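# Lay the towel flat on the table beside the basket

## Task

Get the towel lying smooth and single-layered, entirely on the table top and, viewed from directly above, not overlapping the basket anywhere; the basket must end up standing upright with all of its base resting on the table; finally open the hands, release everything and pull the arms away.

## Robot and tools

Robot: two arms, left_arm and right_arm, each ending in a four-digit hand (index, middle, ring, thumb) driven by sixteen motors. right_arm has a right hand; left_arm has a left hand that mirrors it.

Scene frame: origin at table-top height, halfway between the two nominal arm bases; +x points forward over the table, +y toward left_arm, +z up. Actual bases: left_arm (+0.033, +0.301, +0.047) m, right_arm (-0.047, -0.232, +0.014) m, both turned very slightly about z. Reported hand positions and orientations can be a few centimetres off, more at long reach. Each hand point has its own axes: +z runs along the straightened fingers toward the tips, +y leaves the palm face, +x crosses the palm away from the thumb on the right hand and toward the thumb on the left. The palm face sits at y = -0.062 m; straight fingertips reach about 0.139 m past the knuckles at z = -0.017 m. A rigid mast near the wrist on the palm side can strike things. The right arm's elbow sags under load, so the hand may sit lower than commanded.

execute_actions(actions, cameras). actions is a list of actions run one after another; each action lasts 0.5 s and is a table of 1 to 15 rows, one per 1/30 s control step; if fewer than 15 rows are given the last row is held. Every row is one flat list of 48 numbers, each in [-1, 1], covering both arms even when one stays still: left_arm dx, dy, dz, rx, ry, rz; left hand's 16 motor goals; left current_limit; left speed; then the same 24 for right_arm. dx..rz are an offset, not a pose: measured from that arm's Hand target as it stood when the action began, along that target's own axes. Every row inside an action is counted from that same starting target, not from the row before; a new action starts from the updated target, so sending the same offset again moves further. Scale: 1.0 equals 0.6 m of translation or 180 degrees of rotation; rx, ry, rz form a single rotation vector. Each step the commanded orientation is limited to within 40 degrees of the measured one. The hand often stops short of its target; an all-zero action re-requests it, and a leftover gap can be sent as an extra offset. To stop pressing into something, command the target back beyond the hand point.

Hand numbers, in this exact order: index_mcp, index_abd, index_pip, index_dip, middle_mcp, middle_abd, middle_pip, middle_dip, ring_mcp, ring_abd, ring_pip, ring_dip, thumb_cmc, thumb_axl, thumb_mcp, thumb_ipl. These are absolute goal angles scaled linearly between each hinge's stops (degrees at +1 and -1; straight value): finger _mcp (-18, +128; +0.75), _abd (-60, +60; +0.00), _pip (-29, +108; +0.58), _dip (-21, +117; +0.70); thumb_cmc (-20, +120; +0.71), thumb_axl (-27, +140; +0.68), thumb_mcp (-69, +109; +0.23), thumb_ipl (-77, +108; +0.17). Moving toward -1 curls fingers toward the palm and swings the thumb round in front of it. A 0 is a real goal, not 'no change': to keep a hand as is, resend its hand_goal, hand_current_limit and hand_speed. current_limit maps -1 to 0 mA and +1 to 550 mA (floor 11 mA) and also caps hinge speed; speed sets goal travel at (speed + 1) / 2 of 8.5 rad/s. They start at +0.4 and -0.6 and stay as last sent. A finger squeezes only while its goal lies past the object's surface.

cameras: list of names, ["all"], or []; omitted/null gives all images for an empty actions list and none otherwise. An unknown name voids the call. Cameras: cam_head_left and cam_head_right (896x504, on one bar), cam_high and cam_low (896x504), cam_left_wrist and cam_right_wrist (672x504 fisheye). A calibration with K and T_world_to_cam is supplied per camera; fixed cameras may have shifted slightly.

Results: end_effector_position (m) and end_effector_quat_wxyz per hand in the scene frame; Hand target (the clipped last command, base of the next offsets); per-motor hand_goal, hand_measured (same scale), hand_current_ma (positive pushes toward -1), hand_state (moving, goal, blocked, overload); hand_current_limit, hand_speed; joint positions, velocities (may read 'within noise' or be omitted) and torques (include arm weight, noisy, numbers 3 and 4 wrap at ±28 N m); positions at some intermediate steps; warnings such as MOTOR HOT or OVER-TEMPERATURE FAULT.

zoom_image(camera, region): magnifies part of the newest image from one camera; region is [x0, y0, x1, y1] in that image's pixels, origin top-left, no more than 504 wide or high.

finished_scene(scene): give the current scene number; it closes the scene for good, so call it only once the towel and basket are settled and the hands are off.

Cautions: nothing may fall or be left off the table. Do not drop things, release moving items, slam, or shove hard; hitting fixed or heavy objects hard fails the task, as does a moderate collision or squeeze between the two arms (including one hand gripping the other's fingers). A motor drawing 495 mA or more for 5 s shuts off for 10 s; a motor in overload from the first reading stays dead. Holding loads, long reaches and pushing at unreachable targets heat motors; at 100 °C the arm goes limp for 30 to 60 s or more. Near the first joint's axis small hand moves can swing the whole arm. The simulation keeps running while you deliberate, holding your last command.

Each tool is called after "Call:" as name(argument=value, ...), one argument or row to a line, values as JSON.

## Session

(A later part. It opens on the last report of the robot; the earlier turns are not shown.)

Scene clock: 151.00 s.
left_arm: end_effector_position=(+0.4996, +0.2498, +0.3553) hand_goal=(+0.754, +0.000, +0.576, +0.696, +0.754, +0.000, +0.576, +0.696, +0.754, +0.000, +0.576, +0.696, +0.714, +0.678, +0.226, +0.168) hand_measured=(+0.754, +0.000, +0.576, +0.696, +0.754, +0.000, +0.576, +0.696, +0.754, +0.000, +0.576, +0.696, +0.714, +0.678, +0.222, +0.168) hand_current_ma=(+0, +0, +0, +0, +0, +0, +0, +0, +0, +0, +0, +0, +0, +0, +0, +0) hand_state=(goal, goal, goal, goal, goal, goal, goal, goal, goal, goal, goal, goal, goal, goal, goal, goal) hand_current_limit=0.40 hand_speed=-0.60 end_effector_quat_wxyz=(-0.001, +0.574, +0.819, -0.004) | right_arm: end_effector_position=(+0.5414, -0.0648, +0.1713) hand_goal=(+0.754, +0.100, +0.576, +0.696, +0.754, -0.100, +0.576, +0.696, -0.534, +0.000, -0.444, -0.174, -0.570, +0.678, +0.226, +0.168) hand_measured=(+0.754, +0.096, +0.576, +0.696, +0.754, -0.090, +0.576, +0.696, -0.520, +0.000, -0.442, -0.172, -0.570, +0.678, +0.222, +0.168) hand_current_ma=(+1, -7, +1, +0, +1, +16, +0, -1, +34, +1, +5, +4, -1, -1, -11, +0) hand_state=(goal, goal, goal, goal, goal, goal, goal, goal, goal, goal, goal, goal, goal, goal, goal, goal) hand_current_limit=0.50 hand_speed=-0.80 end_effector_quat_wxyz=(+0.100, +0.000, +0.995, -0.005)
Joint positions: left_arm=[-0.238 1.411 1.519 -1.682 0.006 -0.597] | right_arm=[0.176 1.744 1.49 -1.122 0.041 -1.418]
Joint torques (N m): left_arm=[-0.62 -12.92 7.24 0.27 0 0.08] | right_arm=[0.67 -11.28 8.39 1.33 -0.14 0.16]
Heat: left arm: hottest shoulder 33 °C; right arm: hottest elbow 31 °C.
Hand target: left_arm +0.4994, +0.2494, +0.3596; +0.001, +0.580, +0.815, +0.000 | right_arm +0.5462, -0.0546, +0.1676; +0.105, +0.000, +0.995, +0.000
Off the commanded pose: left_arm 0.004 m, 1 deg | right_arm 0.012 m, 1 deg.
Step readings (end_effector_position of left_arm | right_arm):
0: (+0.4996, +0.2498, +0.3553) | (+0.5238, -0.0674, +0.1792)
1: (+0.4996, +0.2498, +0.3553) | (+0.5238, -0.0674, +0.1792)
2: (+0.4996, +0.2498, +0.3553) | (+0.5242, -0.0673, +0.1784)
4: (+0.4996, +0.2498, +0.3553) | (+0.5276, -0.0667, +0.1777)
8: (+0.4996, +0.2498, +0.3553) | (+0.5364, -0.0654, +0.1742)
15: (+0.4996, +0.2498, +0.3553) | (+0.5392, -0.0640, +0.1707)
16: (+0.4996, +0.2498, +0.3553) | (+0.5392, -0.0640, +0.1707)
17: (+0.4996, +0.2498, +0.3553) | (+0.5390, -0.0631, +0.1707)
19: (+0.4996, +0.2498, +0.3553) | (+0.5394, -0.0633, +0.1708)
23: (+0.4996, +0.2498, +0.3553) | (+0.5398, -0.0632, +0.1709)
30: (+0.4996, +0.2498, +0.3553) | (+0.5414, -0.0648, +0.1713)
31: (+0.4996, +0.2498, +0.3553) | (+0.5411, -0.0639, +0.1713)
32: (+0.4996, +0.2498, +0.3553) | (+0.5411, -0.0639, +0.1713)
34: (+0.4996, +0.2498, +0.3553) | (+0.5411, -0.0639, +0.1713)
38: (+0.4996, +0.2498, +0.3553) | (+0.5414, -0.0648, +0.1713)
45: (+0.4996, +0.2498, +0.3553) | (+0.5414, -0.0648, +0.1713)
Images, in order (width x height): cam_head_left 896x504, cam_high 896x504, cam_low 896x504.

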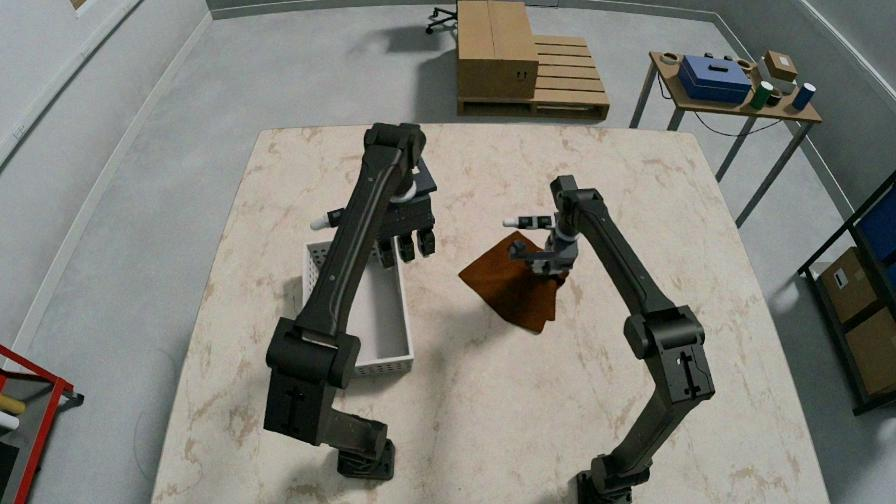

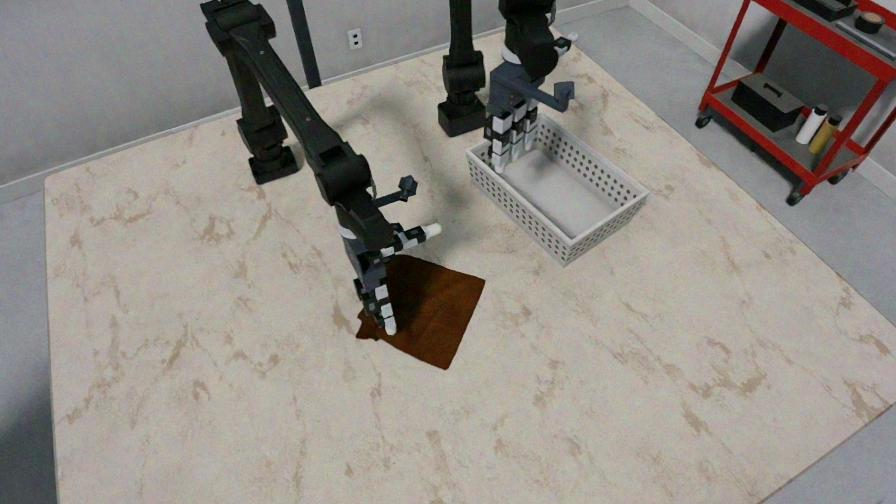

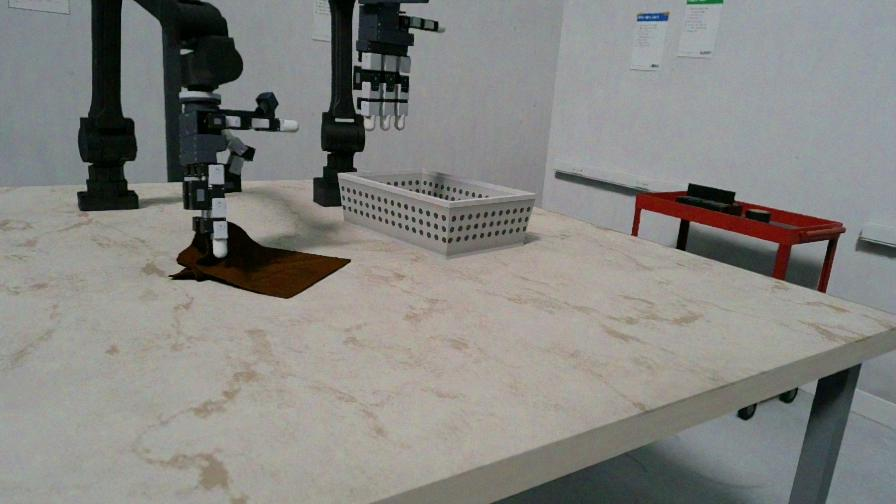

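Call:
execute_actions(
  actions=[
    [[0,0,0,0,0,0,0.754,0,0.576,0.696,0.754,0,0.576,0.696,0.754,0,0.576,0.696,0.714,0.678,0.226,0.168,0.4,-0.6,0,0,-0.1,0,0,0,0.754,0.1,0.576,0.696,0.754,-0.1,0.576,0.696,-0.534,0,-0.444,-0.174,-0.57,0.678,0.226,0.168,0.5,-0.8]],
    [[0,0,0,0,0,0,0.754,0,0.576,0.696,0.754,0,0.576,0.696,0.754,0,0.576,0.696,0.714,0.678,0.226,0.168,0.4,-0.6,0,0,-0.1,0,0,0,0.754,0.1,0.576,0.696,0.754,-0.1,0.576,0.696,-0.534,0,-0.444,-0.174,-0.57,0.678,0.226,0.168,0.5,-0.8]],
    [[0,0,0,0,0,0,0.754,0,0.576,0.696,0.754,0,0.576,0.696,0.754,0,0.576,0.696,0.714,0.678,0.226,0.168,0.4,-0.6,0.1,-0.18,-0.03,0,0,0,0.754,0.1,0.576,0.696,0.754,-0.1,0.576,0.696,-0.534,0,-0.444,-0.174,-0.57,0.678,0.226,0.168,0.5,-0.8]],
    [[0,0,0,0,0,0,0.754,0,0.576,0.696,0.754,0,0.576,0.696,0.754,0,0.576,0.696,0.714,0.678,0.226,0.168,0.4,-0.6,0.1,-0.18,0,0,0,0,0.754,0.1,0.576,0.696,0.754,-0.1,0.576,0.696,-0.534,0,-0.444,-0.174,-0.57,0.678,0.226,0.168,0.5,-0.8]],
  ],
  cameras=["all"],
)

Call:
zoom_image(
  camera="cam_low",
  region=[130, 180, 390, 310],
)

Call:
zoom_image(
  camera="cam_high",
  region=[290, 200, 530, 380],
)

Call:
zoom_image(
  camera="cam_head_left",
  region=[450, 210, 640, 370],
)

Call:
zoom_image(
  camera="cam_head_right",
  region=[450, 210, 640, 370],
)

Scene clock: 154.77 s.
left_arm: end_effector_position=(+0.4996, +0.2498, +0.3553) hand_goal=(+0.754, +0.000, +0.576, +0.696, +0.754, +0.000, +0.576, +0.696, +0.754, +0.000, +0.576, +0.696, +0.714, +0.678, +0.226, +0.168) hand_measured=(+0.754, +0.000, +0.576, +0.696, +0.754, +0.000, +0.576, +0.696, +0.754, +0.000, +0.576, +0.696, +0.714, +0.678, +0.222, +0.168) hand_current_ma=(+0, +0, +0, +0, +0, +0, +0, +0, +0, +0, +0, +0, +0, +0, +0, +0) hand_state=(goal, goal, goal, goal, goal, goal, goal, goal, goal, goal, goal, goal, goal, goal, goal, goal) hand_current_limit=0.40 hand_speed=-0.60 end_effector_quat_wxyz=(-0.001, +0.574, +0.819, -0.004) | right_arm: end_effector_position=(+0.3989, -0.2737, +0.2709) hand_goal=(+0.754, +0.100, +0.576, +0.696, +0.754, -0.100, +0.576, +0.696, -0.534, +0.000, -0.444, -0.174, -0.570, +0.678, +0.226, +0.168) hand_measured=(+0.754, +0.098, +0.576, +0.696, +0.754, -0.098, +0.576, +0.696, -0.520, +0.000, -0.442, -0.172, -0.572, +0.678, +0.222, +0.168) hand_current_ma=(+0, -3, +0, +0, -1, +2, +0, -1, +33, +1, +5, +4, -2, -1, -10, +0) hand_state=(goal, goal, goal, goal, goal, goal, goal, goal, goal, goal, goal, goal, goal, goal, goal, goal) hand_current_limit=0.50 hand_speed=-0.80 end_effector_quat_wxyz=(+0.087, +0.009, +0.996, +0.000)
Joint positions: left_arm=[-0.238 1.411 1.519 -1.682 0.006 -0.597] | right_arm=[-0.292 1.383 1.334 -1.355 -0.053 -1.86]
Joint torques (N m): left_arm=[-0.32 -13.04 7.3 0.23 0.01 0.08] | right_arm=[0.38 -8.88 8.03 1.21 -0.38 -0.09]
Heat: left arm: hottest shoulder 33 °C; right arm: hottest elbow 31 °C.
Hand target: left_arm +0.4994, +0.2494, +0.3596; +0.001, +0.580, +0.815, +0.000 | right_arm +0.3999, -0.2706, +0.2774; +0.105, +0.000, +0.995, +0.000
Off the commanded pose: left_arm 0.004 m, 1 deg | right_arm 0.007 m, 2 deg.
Step readings (end_effector_position of left_arm | right_arm):
0: (+0.4996, +0.2498, +0.3553) | (+0.5414, -0.0648, +0.1713)
1: (+0.4996, +0.2498, +0.3553) | (+0.5414, -0.0648, +0.1713)
2: (+0.4996, +0.2498, +0.3553) | (+0.5406, -0.0650, +0.1710)
4: (+0.4996, +0.2498, +0.3553) | (+0.5348, -0.0659, +0.1699)
8: (+0.4996, +0.2498, +0.3553) | (+0.5213, -0.0671, +0.1740)
15: (+0.4996, +0.2498, +0.3553) | (+0.5144, -0.0661, +0.1846)
16: (+0.4996, +0.2498, +0.3553) | (+0.5140, -0.0662, +0.1854)
17: (+0.4996, +0.2498, +0.3553) | (+0.5123, -0.0665, +0.1865)
19: (+0.4996, +0.2498, +0.3553) | (+0.5072, -0.0676, +0.1911)
23: (+0.4996, +0.2498, +0.3553) | (+0.5020, -0.0674, +0.2169)
30: (+0.4996, +0.2498, +0.3553) | (+0.5066, -0.0648, +0.2544)
31: (+0.4996, +0.2498, +0.3553) | (+0.5070, -0.0648, +0.2551)
32: (+0.4996, +0.2498, +0.3553) | (+0.5061, -0.0649, +0.2569)
34: (+0.4996, +0.2498, +0.3553) | (+0.4979, -0.0715, +0.2589)
38: (+0.4996, +0.2498, +0.3553) | (+0.4740, -0.1249, +0.2665)
45: (+0.4996, +0.2498, +0.3553) | (+0.4659, -0.1772, +0.2933)
46: (+0.4996, +0.2498, +0.3553) | (+0.4648, -0.1753, +0.2929)
47: (+0.4996, +0.2498, +0.3553) | (+0.4620, -0.1744, +0.2910)
49: (+0.4996, +0.2498, +0.3553) | (+0.4471, -0.1791, +0.2833)
53: (+0.4996, +0.2498, +0.3553) | (+0.4162, -0.2366, +0.2653)
60: (+0.4996, +0.2498, +0.3553) | (+0.4011, -0.2827, +0.2697)
camera_calibration:
cam_left_wrist: T_world_to_cam=[[-0.371091, -0.928129, 0.0294535, 0.375758], [-0.580209, 0.256514, 0.773019, -0.104967], [-0.725016, 0.269771, -0.633699, 0.641394], [0, 0, 0, 1]] pos_world=[0.543559, 0.202648, 0.476525]
cam_right_wrist: T_world_to_cam=[[0.796856, 0.557949, 0.231762, -0.201836], [0.135802, -0.539199, 0.831157, -0.491265], [0.588709, -0.630839, -0.505434, -0.148704], [0, 0, 0, 1]] pos_world=[0.315092, -0.246083, 0.379936]

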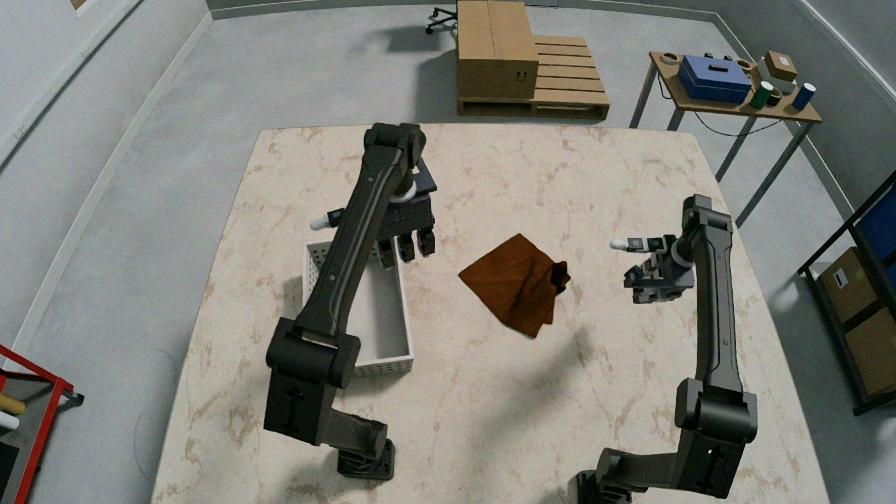

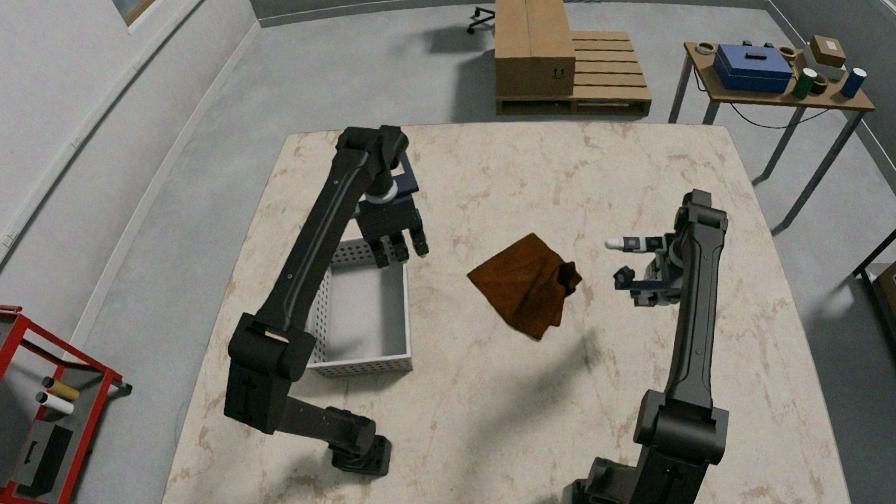

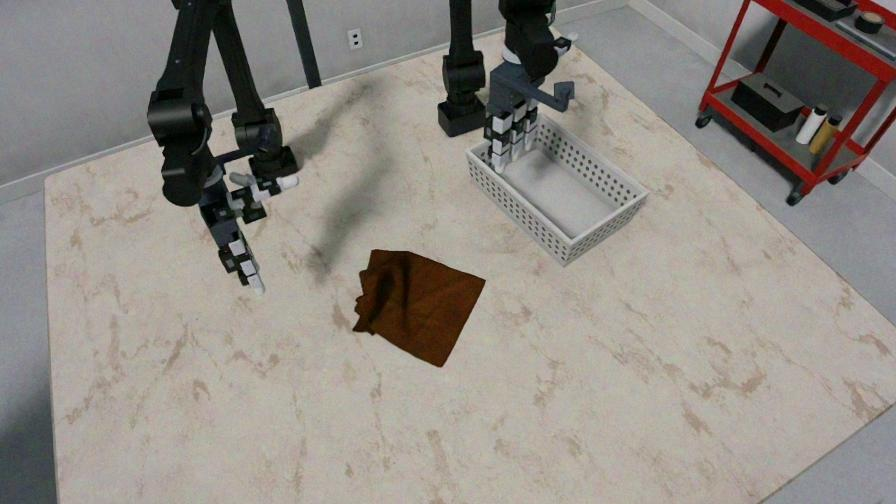

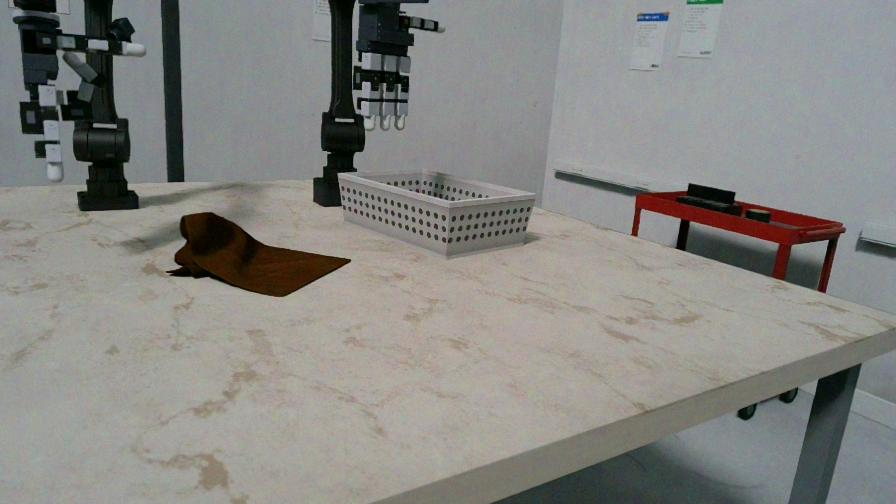

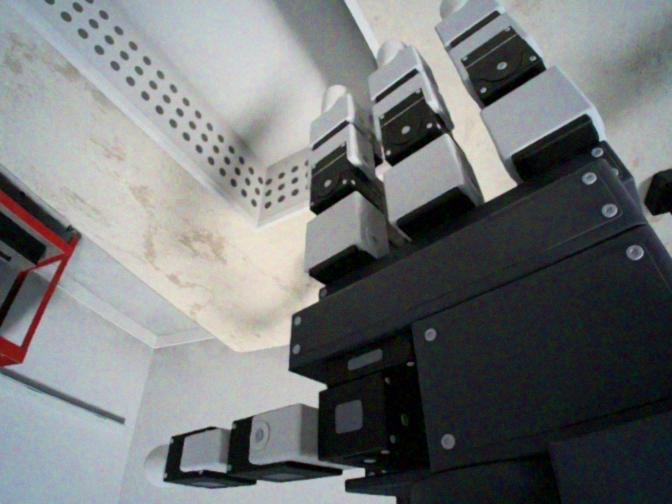

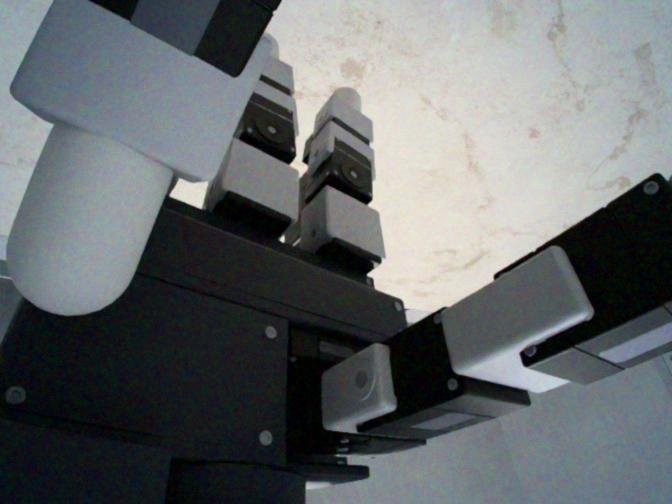

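Scaled by 1.938 from the camera's 896x504 image, which has a finer 1280x720 frame.

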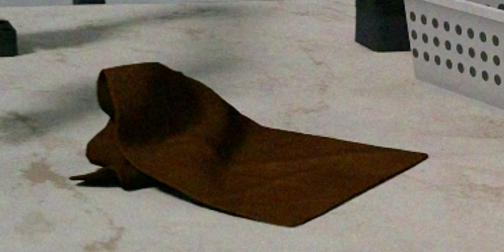

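Scaled by 2.100 from the camera's 896x504 image, which has a finer 1280x720 frame.

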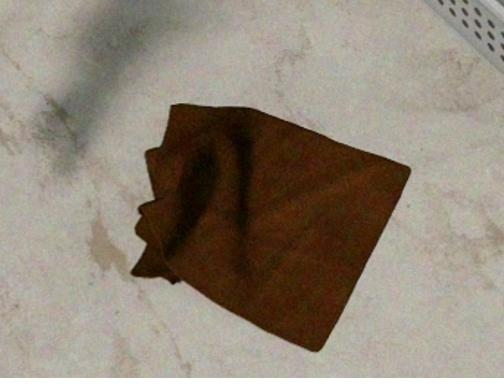

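Scaled by 2.653 from the camera's 896x504 image, which has a finer 1280x720 frame.

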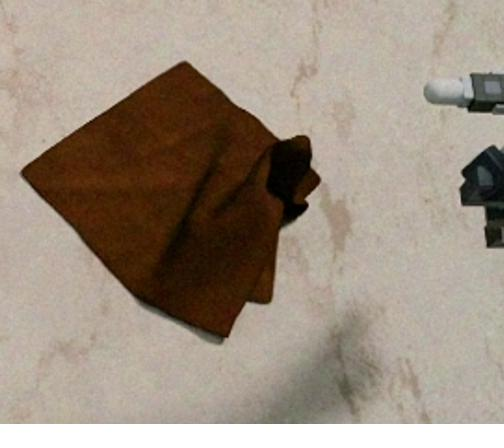

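Scaled by 2.653 from the camera's 896x504 image, which has a finer 1280x720 frame.

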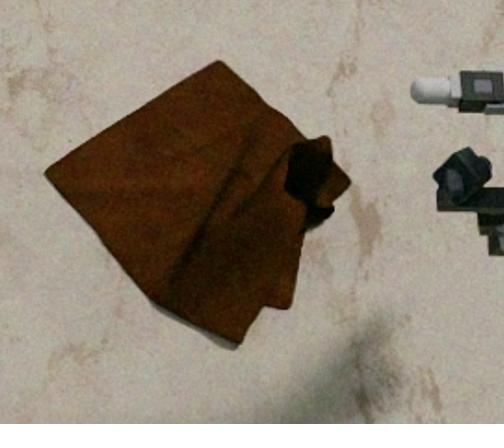

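Call:
execute_actions(
  actions=[
    [[0,0,0,0,0,0,0.754,0,0.576,0.696,0.754,0,0.576,0.696,0.754,0,0.576,0.696,0.714,0.678,0.226,0.168,0.4,-0.6,-0.103,0.125,0.056,0,0.0333,0,0.754,0.15,0.576,0.696,0.754,-0.15,0.576,0.696,-0.534,0,-0.444,-0.174,-0.57,0.678,0.226,0.168,0.5,-0.8]],
    [[0,0,0,0,0,0,0.754,0,0.576,0.696,0.754,0,0.576,0.696,0.754,0,0.576,0.696,0.714,0.678,0.226,0.168,0.4,-0.6,-0.1083,0.125,0.045,0,0.0333,0,0.754,0.15,0.576,0.696,0.754,-0.15,0.576,0.696,-0.534,0,-0.444,-0.174,-0.57,0.678,0.226,0.168,0.5,-0.8]],
  ],
  cameras=["cam_right_wrist", "cam_low"],
)

Call:
zoom_image(
  camera="cam_low",
  region=[130, 180, 390, 310],
)

Call:
zoom_image(
  camera="cam_right_wrist",
  region=[180, 0, 480, 200],
)

Scene clock: 160.77 s.
left_arm: end_effector_position=(+0.4996, +0.2498, +0.3553) hand_goal=(+0.754, +0.000, +0.576, +0.696, +0.754, +0.000, +0.576, +0.696, +0.754, +0.000, +0.576, +0.696, +0.714, +0.678, +0.226, +0.168) hand_measured=(+0.754, +0.000, +0.576, +0.696, +0.754, +0.000, +0.576, +0.696, +0.754, +0.000, +0.576, +0.696, +0.714, +0.678, +0.222, +0.168) hand_current_ma=(+0, +0, +0, +0, +0, +0, +0, +0, +0, +0, +0, +0, +0, +0, +0, +0) hand_state=(goal, goal, goal, goal, goal, goal, goal, goal, goal, goal, goal, goal, goal, goal, goal, goal) hand_current_limit=0.40 hand_speed=-0.60 end_effector_quat_wxyz=(-0.001, +0.574, +0.819, -0.004) | right_arm: end_effector_position=(+0.5145, -0.1195, +0.2089) hand_goal=(+0.754, +0.150, +0.576, +0.696, +0.754, -0.150, +0.576, +0.696, -0.534, +0.000, -0.444, -0.174, -0.570, +0.678, +0.226, +0.168) hand_measured=(+0.752, +0.148, +0.576, +0.696, +0.752, -0.148, +0.576, +0.696, -0.520, +0.000, -0.442, -0.172, -0.570, +0.678, +0.222, +0.168) hand_current_ma=(-2, -3, +0, +0, -2, +3, +0, -1, +33, +1, +4, +4, -1, -1, -10, +0) hand_state=(goal, goal, goal, goal, goal, goal, goal, goal, goal, goal, goal, goal, goal, goal, goal, goal) hand_current_limit=0.50 hand_speed=-0.80 end_effector_quat_wxyz=(-0.029, -0.007, +1.000, -0.002)
Joint positions: left_arm=[-0.238 1.411 1.519 -1.682 0.006 -0.597] | right_arm=[0.07 1.803 1.699 -1.525 0.001 -1.533]
Joint torques (N m): left_arm=[-0.62 -12.81 7.28 0.27 0.01 0.07] | right_arm=[-0.5 -12.51 12.97 -0.65 -0.09 0.14]
Heat: left arm: hottest shoulder 33 °C; right arm: hottest elbow 31 °C.
Hand target: left_arm +0.4994, +0.2494, +0.3596; +0.001, +0.580, +0.815, +0.000 | right_arm +0.5349, -0.1206, +0.2375; +0.000, +0.000, +1.000, +0.000
Off the commanded pose: left_arm 0.004 m, 1 deg | right_arm 0.035 m, 3 deg.
Step readings (end_effector_position of left_arm | right_arm):
0: (+0.4996, +0.2498, +0.3553) | (+0.3989, -0.2737, +0.2709)
1: (+0.4996, +0.2498, +0.3553) | (+0.3989, -0.2737, +0.2709)
2: (+0.4996, +0.2498, +0.3553) | (+0.3996, -0.2724, +0.2696)
4: (+0.4996, +0.2498, +0.3553) | (+0.4054, -0.2617, +0.2628)
8: (+0.4996, +0.2498, +0.3553) | (+0.4251, -0.2084, +0.2394)
15: (+0.4996, +0.2498, +0.3553) | (+0.4369, -0.1804, +0.2138)
16: (+0.4996, +0.2498, +0.3553) | (+0.4383, -0.1828, +0.2149)
17: (+0.4996, +0.2498, +0.3553) | (+0.4409, -0.1846, +0.2174)
19: (+0.4996, +0.2498, +0.3553) | (+0.4580, -0.1820, +0.2245)
23: (+0.4996, +0.2498, +0.3553) | (+0.5013, -0.1490, +0.2273)
30: (+0.4996, +0.2498, +0.3553) | (+0.5075, -0.1061, +0.2033)
camera_calibration:
cam_right_wrist: T_world_to_cam=[[0.811187, 0.583409, 0.040115, -0.329878], [0.340984, -0.527611, 0.778047, -0.465454], [0.475085, -0.617463, -0.626924, -0.0652989], [0, 0, 0, 1]] pos_world=[0.457328, -0.0934446, 0.334441]
Images, in order (width x height): cam_low 896x504, cam_right_wrist 672x504.

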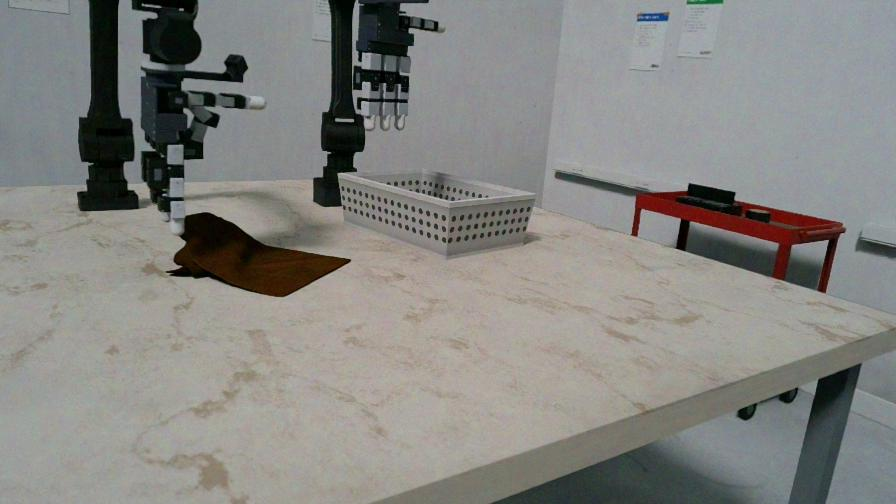

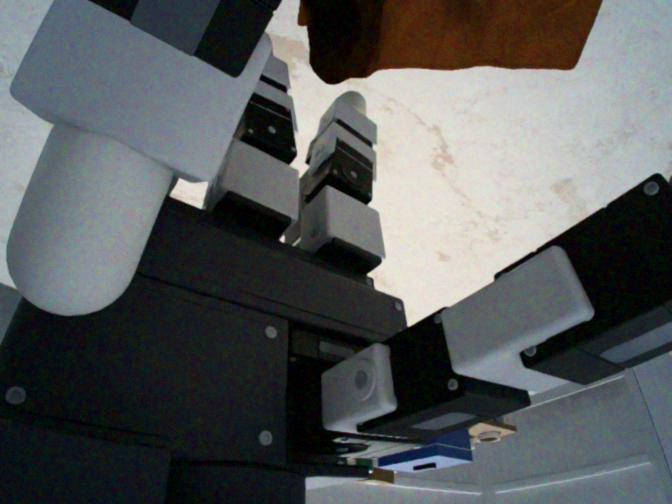

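Scaled by 1.938 from the camera's 896x504 image, which has a finer 1280x720 frame.

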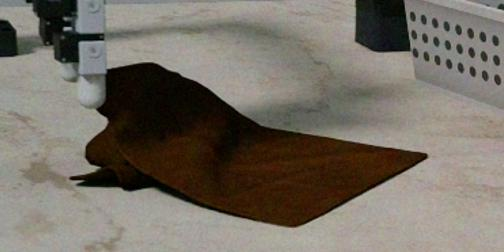

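Scaled by 1.680 from the camera's 672x504 image, which has a finer 960x720 frame.

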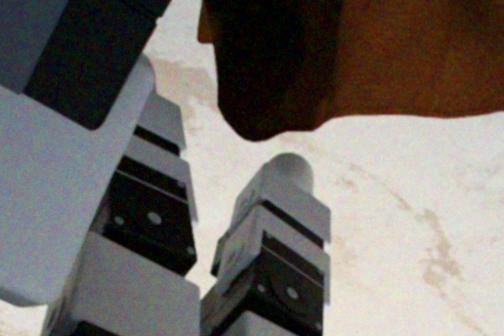

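Call:
execute_actions(
  actions=[
    [[0,0,0,0,0,0,0.754,0,0.576,0.696,0.754,0,0.576,0.696,0.754,0,0.576,0.696,0.714,0.678,0.226,0.168,0.4,-0.6,0.05,0,-0.1,0,0,0,0.754,0.15,0.576,0.696,0.754,-0.15,0.576,0.696,-0.534,0,-0.444,-0.174,-0.57,0.678,0.226,0.168,0.5,-0.8]],
    [[0,0,0,0,0,0,0.754,0,0.576,0.696,0.754,0,0.576,0.696,0.754,0,0.576,0.696,0.714,0.678,0.226,0.168,0.4,-0.6,0,0,0,0,0,0.1633,0.754,0.15,0.576,0.696,0.754,-0.15,0.576,0.696,-0.534,0,-0.444,-0.174,-0.57,0.678,0.226,0.168,0.5,-0.8]],
    [[0,0,0,0,0,0,0.754,0,0.576,0.696,0.754,0,0.576,0.696,0.754,0,0.576,0.696,0.714,0.678,0.226,0.168,0.4,-0.6,0,0,0,0,0,0.1633,0.754,0.15,0.576,0.696,0.754,-0.15,0.576,0.696,-0.534,0,-0.444,-0.174,-0.57,0.678,0.226,0.168,0.5,-0.8]],
    [[0,0,0,0,0,0,0.754,0,0.576,0.696,0.754,0,0.576,0.696,0.754,0,0.576,0.696,0.714,0.678,0.226,0.168,0.4,-0.6,0,0,0,0,0,0.1633,0.754,0.15,0.576,0.696,0.754,-0.15,0.576,0.696,-0.534,0,-0.444,-0.174,-0.57,0.678,0.226,0.168,0.5,-0.8]],
    [[0,0,0,0,0,0,0.754,0,0.576,0.696,0.754,0,0.576,0.696,0.754,0,0.576,0.696,0.714,0.678,0.226,0.168,0.4,-0.6,0,0,0,0,0,0.1633,0.754,0.15,0.576,0.696,0.754,-0.15,0.576,0.696,-0.534,0,-0.444,-0.174,-0.57,0.678,0.226,0.168,0.5,-0.8]],
    [[0,0,0,0,0,0,0.754,0,0.576,0.696,0.754,0,0.576,0.696,0.754,0,0.576,0.696,0.714,0.678,0.226,0.168,0.4,-0.6,0,0,0,0,0,0.1633,0.754,0.15,0.576,0.696,0.754,-0.15,0.576,0.696,-0.534,0,-0.444,-0.174,-0.57,0.678,0.226,0.168,0.5,-0.8]],
  ],
  cameras=["cam_head_left", "cam_low", "cam_right_wrist", "cam_high"],
)

Scene clock: 169.50 s.
left_arm: end_effector_position=(+0.4996, +0.2498, +0.3553) hand_goal=(+0.754, +0.000, +0.576, +0.696, +0.754, +0.000, +0.576, +0.696, +0.754, +0.000, +0.576, +0.696, +0.714, +0.678, +0.226, +0.168) hand_measured=(+0.754, +0.000, +0.576, +0.696, +0.754, +0.000, +0.576, +0.696, +0.754, +0.000, +0.576, +0.696, +0.714, +0.678, +0.222, +0.168) hand_current_ma=(+0, +0, +0, +0, +0, +0, +0, +0, +0, +0, +0, +0, +0, +0, +0, +0) hand_state=(goal, goal, goal, goal, goal, goal, goal, goal, goal, goal, goal, goal, goal, goal, goal, goal) hand_current_limit=0.40 hand_speed=-0.60 end_effector_quat_wxyz=(-0.001, +0.574, +0.819, -0.004) | right_arm: end_effector_position=(+0.4919, -0.1270, +0.2716) hand_goal=(+0.754, +0.150, +0.576, +0.696, +0.754, -0.150, +0.576, +0.696, -0.534, +0.000, -0.444, -0.174, -0.570, +0.678, +0.226, +0.168) hand_measured=(+0.752, +0.148, +0.576, +0.696, +0.752, -0.148, +0.576, +0.696, -0.520, +0.000, -0.442, -0.172, -0.570, +0.678, +0.222, +0.168) hand_current_ma=(-2, -2, +0, +0, -2, +2, +0, -1, +33, +1, +4, +4, +0, -1, -10, +0) hand_state=(goal, goal, goal, goal, goal, goal, goal, goal, goal, goal, goal, goal, goal, goal, goal, goal) hand_current_limit=0.50 hand_speed=-0.80 end_effector_quat_wxyz=(-0.004, +0.956, +0.293, -0.027)
Joint positions: left_arm=[-0.238 1.411 1.519 -1.682 0.006 -0.597] | right_arm=[0.369 1.803 1.862 -1.682 -0.011 1.326]
Joint torques (N m): left_arm=[-0.73 -12.98 7.19 0.38 -0.03 0.07] | right_arm=[0.73 -12.1 13.42 -0.54 0.33 0.17]
Heat: left arm: hottest shoulder 33 °C; right arm: hottest elbow 32 °C.
Hand target: left_arm +0.4994, +0.2494, +0.3596; +0.001, +0.580, +0.815, +0.000 | right_arm +0.5049, -0.1206, +0.2975; +0.000, +0.959, +0.284, +0.000
Off the commanded pose: left_arm 0.004 m, 1 deg | right_arm 0.030 m, 3 deg.
Step readings (end_effector_position of left_arm | right_arm):
0: (+0.4996, +0.2498, +0.3553) | (+0.5145, -0.1195, +0.2089)
1: (+0.4996, +0.2498, +0.3553) | (+0.5145, -0.1195, +0.2089)
2: (+0.4996, +0.2498, +0.3553) | (+0.5137, -0.1195, +0.2089)
4: (+0.4996, +0.2498, +0.3553) | (+0.5073, -0.1199, +0.2129)
8: (+0.4996, +0.2498, +0.3553) | (+0.4907, -0.1208, +0.2320)
15: (+0.4996, +0.2498, +0.3553) | (+0.4900, -0.1208, +0.2700)
16: (+0.4996, +0.2498, +0.3553) | (+0.4903, -0.1209, +0.2714)
17: (+0.4996, +0.2498, +0.3553) | (+0.4924, -0.1211, +0.2722)
19: (+0.4996, +0.2498, +0.3553) | (+0.4984, -0.1231, +0.2748)
23: (+0.4996, +0.2498, +0.3553) | (+0.5005, -0.1289, +0.2814)
30: (+0.4996, +0.2498, +0.3553) | (+0.5017, -0.1266, +0.2942)
31: (+0.4996, +0.2498, +0.3553) | (+0.5019, -0.1249, +0.2950)
32: (+0.4996, +0.2498, +0.3553) | (+0.5027, -0.1251, +0.2933)
34: (+0.4996, +0.2498, +0.3553) | (+0.5016, -0.1263, +0.2882)
38: (+0.4996, +0.2498, +0.3553) | (+0.4974, -0.1244, +0.2826)
45: (+0.4996, +0.2498, +0.3553) | (+0.4986, -0.1134, +0.2867)
46: (+0.4996, +0.2498, +0.3553) | (+0.4990, -0.1137, +0.2866)
47: (+0.4996, +0.2498, +0.3553) | (+0.4999, -0.1155, +0.2866)
49: (+0.4996, +0.2498, +0.3553) | (+0.5018, -0.1204, +0.2865)
53: (+0.4996, +0.2498, +0.3553) | (+0.5008, -0.1220, +0.2861)
60: (+0.4996, +0.2498, +0.3553) | (+0.4940, -0.1112, +0.2860)
61: (+0.4996, +0.2498, +0.3553) | (+0.4936, -0.1123, +0.2860)
62: (+0.4996, +0.2498, +0.3553) | (+0.4926, -0.1139, +0.2859)
64: (+0.4996, +0.2498, +0.3553) | (+0.4904, -0.1193, +0.2840)
68: (+0.4996, +0.2498, +0.3553) | (+0.4848, -0.1248, +0.2750)
75: (+0.4996, +0.2498, +0.3553) | (+0.4853, -0.1181, +0.2618)
76: (+0.4996, +0.2498, +0.3553) | (+0.4858, -0.1190, +0.2614)
77: (+0.4996, +0.2498, +0.3553) | (+0.4853, -0.1200, +0.2616)
79: (+0.4996, +0.2498, +0.3553) | (+0.4867, -0.1216, +0.2653)
83: (+0.4996, +0.2498, +0.3553) | (+0.4936, -0.1239, +0.2725)
90: (+0.4996, +0.2498, +0.3553) | (+0.4964, -0.1265, +0.2728)
camera_calibration:
cam_right_wrist: T_world_to_cam=[[-0.349303, -0.929858, 0.115551, 0.0484674], [-0.494788, 0.287766, 0.819986, -0.00713302], [-0.795722, 0.22925, -0.560599, 0.694668], [0, 0, 0, 1]] pos_world=[0.566163, -0.112132, 0.389679]
Images, in order (width x height): cam_head_left 896x504, cam_high 896x504, cam_low 896x504, cam_right_wrist 672x504.

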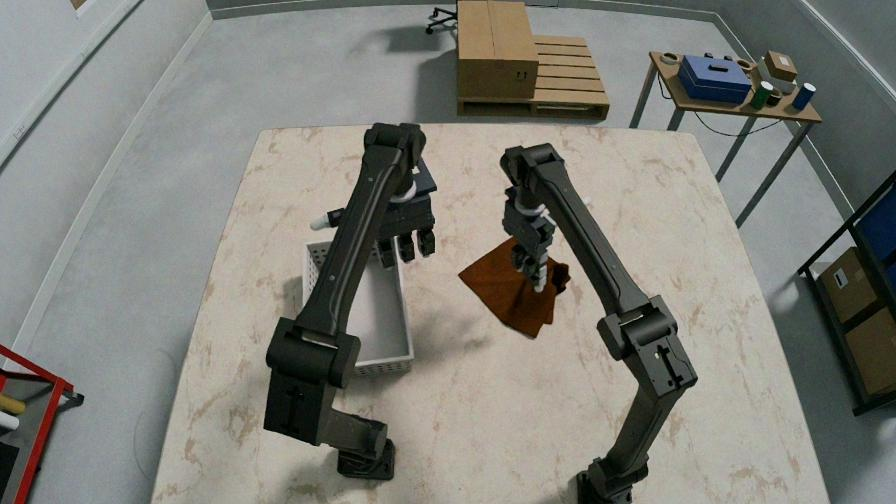

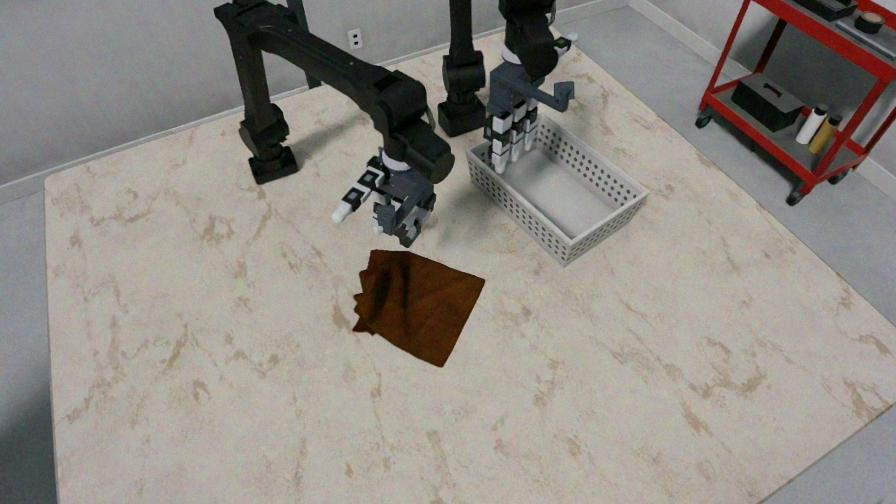

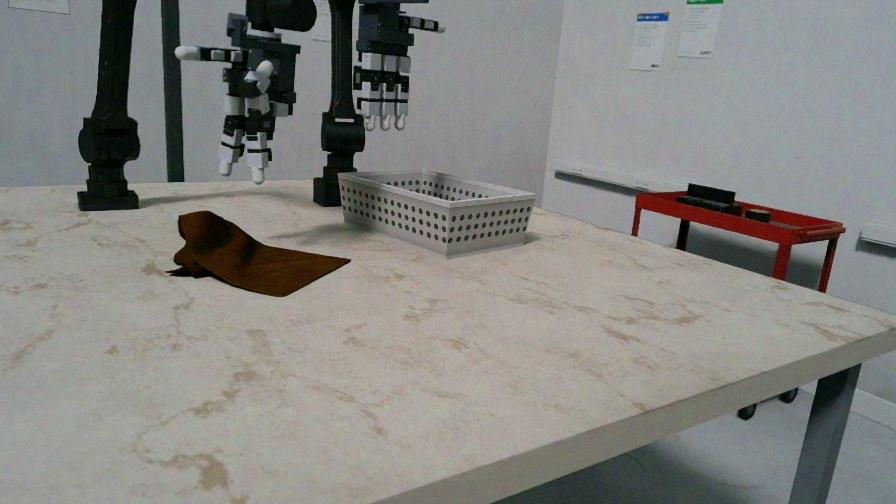

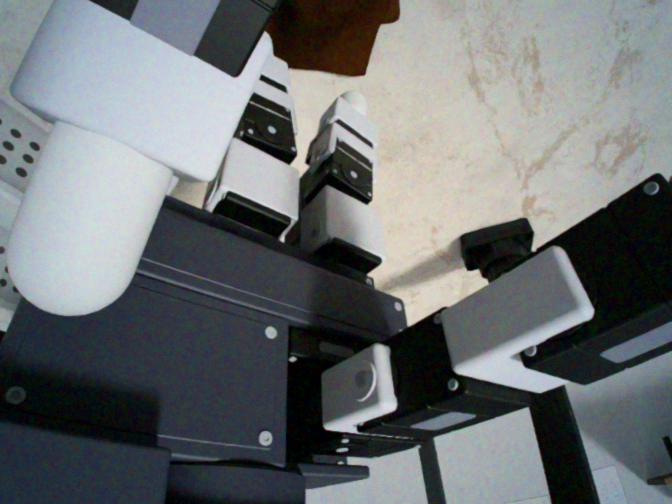

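Call:
zoom_image(
  camera="cam_low",
  region=[150, 195, 370, 305],
)

Call:
zoom_image(
  camera="cam_high",
  region=[340, 235, 500, 375],
)

Call:
zoom_image(
  camera="cam_head_left",
  region=[450, 210, 640, 370],
)

Scaled by 2.291 from the camera's 896x504 image, which has a finer 1280x720 frame.

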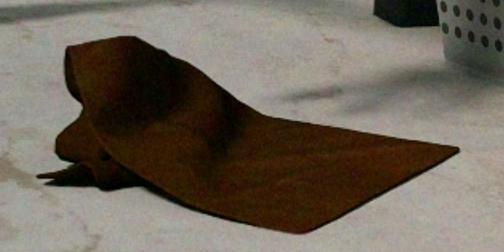

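Scaled by 3.150 from the camera's 896x504 image, which has a finer 1280x720 frame.

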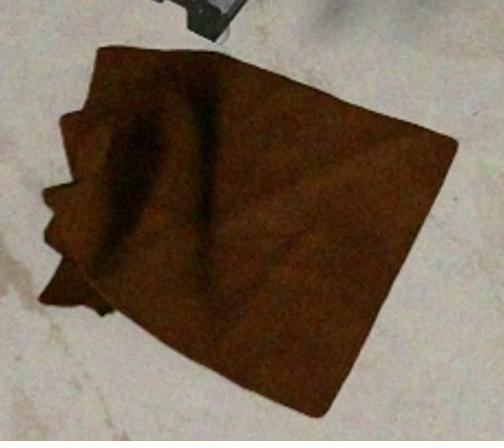

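Scaled by 2.653 from the camera's 896x504 image, which has a finer 1280x720 frame.

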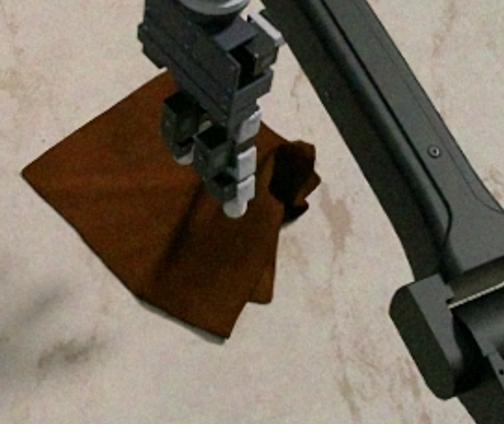

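Call:
execute_actions(
  actions=[
    [[0,0,0,0,0,0,0.754,0,0.576,0.696,0.754,0,0.576,0.696,0.754,0,0.576,0.696,0.714,0.678,0.226,0.168,0.4,-0.6,-0.0036,0.0836,0,0,0,0,0.754,0.15,0.576,0.696,0.754,-0.15,0.576,0.696,-0.534,0,-0.444,-0.174,-0.57,0.678,0.226,0.168,0.5,-0.8]],
    [[0,0,0,0,0,0,0.754,0,0.576,0.696,0.754,0,0.576,0.696,0.754,0,0.576,0.696,0.714,0.678,0.226,0.168,0.4,-0.6,-0.0036,0.0836,0,0,0,0,0.754,0.15,0.576,0.696,0.754,-0.15,0.576,0.696,-0.534,0,-0.444,-0.174,-0.57,0.678,0.226,0.168,0.5,-0.8]],
  ],
  cameras=["cam_head_left", "cam_low", "cam_right_wrist", "cam_high"],
)

Call:
zoom_image(
  camera="cam_low",
  region=[130, 150, 350, 305],
)

Call:
zoom_image(
  camera="cam_high",
  region=[320, 205, 500, 375],
)

Call:
zoom_image(
  camera="cam_right_wrist",
  region=[180, 0, 480, 200],
)

Scene clock: 172.73 s.
left_arm: end_effector_position=(+0.4996, +0.2498, +0.3553) hand_goal=(+0.754, +0.000, +0.576, +0.696, +0.754, +0.000, +0.576, +0.696, +0.754, +0.000, +0.576, +0.696, +0.714, +0.678, +0.226, +0.168) hand_measured=(+0.754, +0.000, +0.576, +0.696, +0.754, +0.000, +0.576, +0.696, +0.754, +0.000, +0.576, +0.696, +0.714, +0.678, +0.222, +0.168) hand_current_ma=(+0, +0, +0, +0, +0, +0, +0, +0, +0, +0, +0, +0, +0, +0, +0, +0) hand_state=(goal, goal, goal, goal, goal, goal, goal, goal, goal, goal, goal, goal, goal, goal, goal, goal) hand_current_limit=0.40 hand_speed=-0.60 end_effector_quat_wxyz=(-0.001, +0.574, +0.819, -0.004) | right_arm: end_effector_position=(+0.5387, -0.2105, +0.2728) hand_goal=(+0.754, +0.150, +0.576, +0.696, +0.754, -0.150, +0.576, +0.696, -0.534, +0.000, -0.444, -0.174, -0.570, +0.678, +0.226, +0.168) hand_measured=(+0.754, +0.148, +0.576, +0.696, +0.754, -0.148, +0.576, +0.696, -0.520, +0.000, -0.442, -0.172, -0.570, +0.678, +0.222, +0.168) hand_current_ma=(-1, -2, +0, +0, -1, +2, +0, -1, +33, +1, +4, +4, +0, -1, -10, +0) hand_state=(goal, goal, goal, goal, goal, goal, goal, goal, goal, goal, goal, goal, goal, goal, goal, goal) hand_current_limit=0.50 hand_speed=-0.80 end_effector_quat_wxyz=(-0.003, +0.960, +0.279, -0.020)
Joint positions: left_arm=[-0.238 1.411 1.519 -1.682 0.006 -0.597] | right_arm=[0.205 1.871 1.961 -1.701 -0.002 1.191]
Joint torques (N m): left_arm=[-0.38 -12.86 7.28 0.18 -0.04 0.1] | right_arm=[0.5 -12.81 13.55 -0.39 0.15 -0.12]
Heat: left arm: hottest shoulder 33 °C; right arm: hottest elbow 32 °C.
Hand target: left_arm +0.4994, +0.2494, +0.3596; +0.001, +0.580, +0.815, +0.000 | right_arm +0.5559, -0.2071, +0.2975; +0.000, +0.959, +0.284, +0.000
Off the commanded pose: left_arm 0.004 m, 1 deg | right_arm 0.030 m, 2 deg.
joint sent to its limit (right arm) — joint 4 (wrist pitch), lower limit. The joint targets are off in position, not in orientation.
Step readings (end_effector_position of left_arm | right_arm):
0: (+0.4996, +0.2498, +0.3553) | (+0.4919, -0.1270, +0.2716)
1: (+0.4996, +0.2498, +0.3553) | (+0.4919, -0.1270, +0.2716)
2: (+0.4996, +0.2498, +0.3553) | (+0.4918, -0.1270, +0.2722)
4: (+0.4996, +0.2498, +0.3553) | (+0.4949, -0.1298, +0.2731)
8: (+0.4996, +0.2498, +0.3553) | (+0.5052, -0.1470, +0.2752)
15: (+0.4996, +0.2498, +0.3553) | (+0.5135, -0.1754, +0.2736)
16: (+0.4996, +0.2498, +0.3553) | (+0.5136, -0.1763, +0.2728)
17: (+0.4996, +0.2498, +0.3553) | (+0.5145, -0.1752, +0.2731)
19: (+0.4996, +0.2498, +0.3553) | (+0.5193, -0.1754, +0.2733)
23: (+0.4996, +0.2498, +0.3553) | (+0.5306, -0.1879, +0.2750)
30: (+0.4996, +0.2498, +0.3553) | (+0.5374, -0.2163, +0.2726)
camera_calibration:
cam_right_wrist: T_world_to_cam=[[-0.377483, -0.91945, 0.11008, 0.00591654], [-0.497274, 0.301553, 0.813501, 0.0449953], [-0.781169, 0.252343, -0.57105, 0.75173], [0, 0, 0, 1]] pos_world=[0.611836, -0.197822, 0.39202]
Images, in order (width x height): cam_head_left 896x504, cam_high 896x504, cam_low 896x504, cam_right_wrist 672x504.

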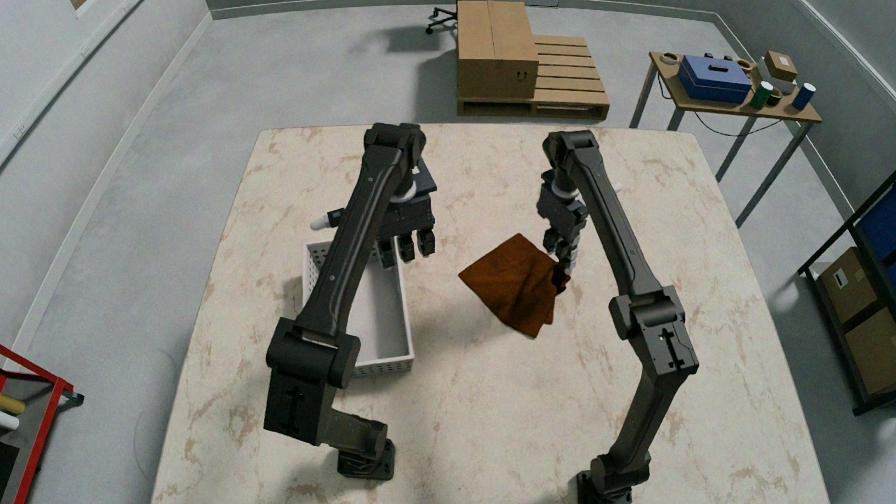

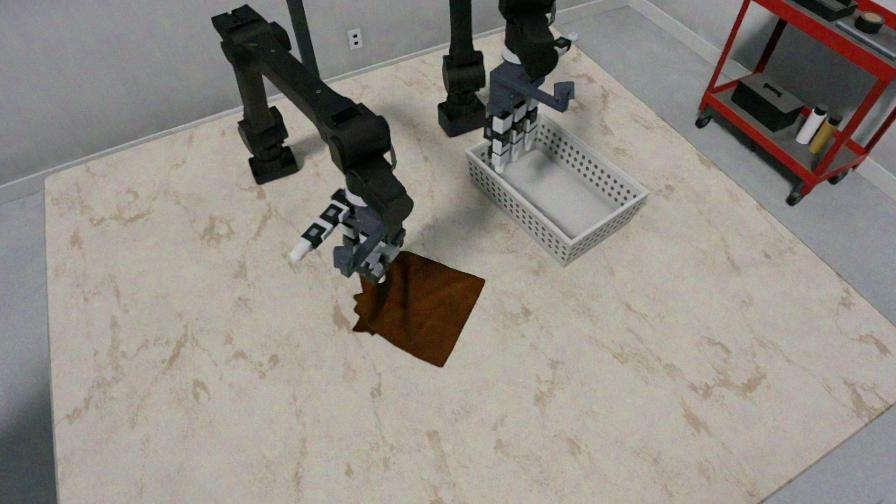

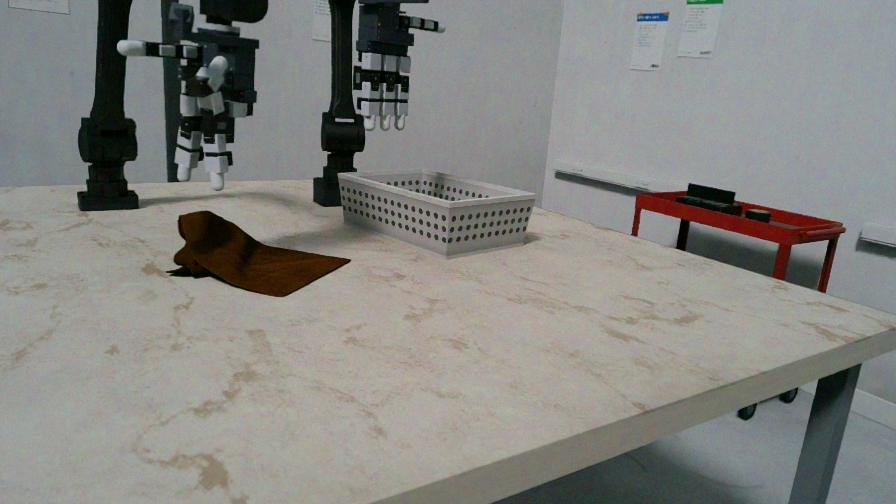

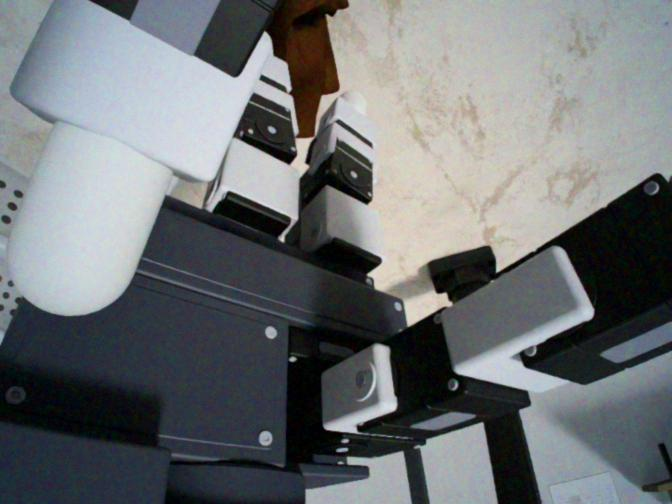

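Scaled by 2.291 from the camera's 896x504 image, which has a finer 1280x720 frame.

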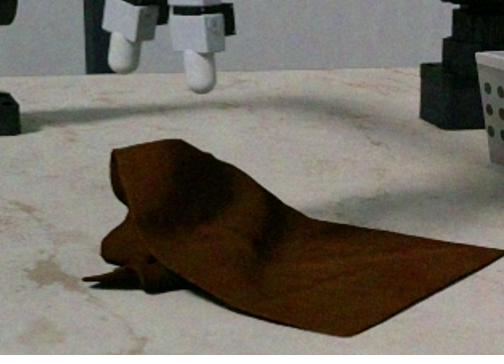

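Scaled by 2.800 from the camera's 896x504 image, which has a finer 1280x720 frame.

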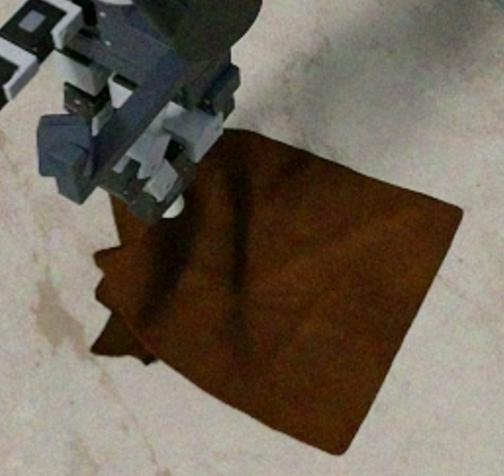

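Scaled by 1.680 from the camera's 672x504 image, which has a finer 960x720 frame.

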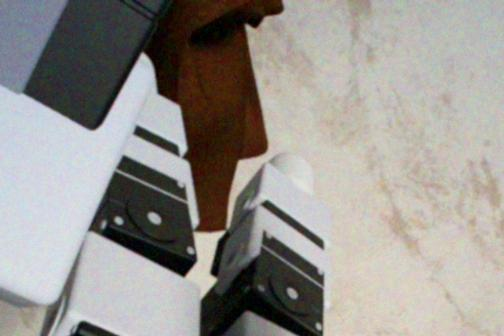

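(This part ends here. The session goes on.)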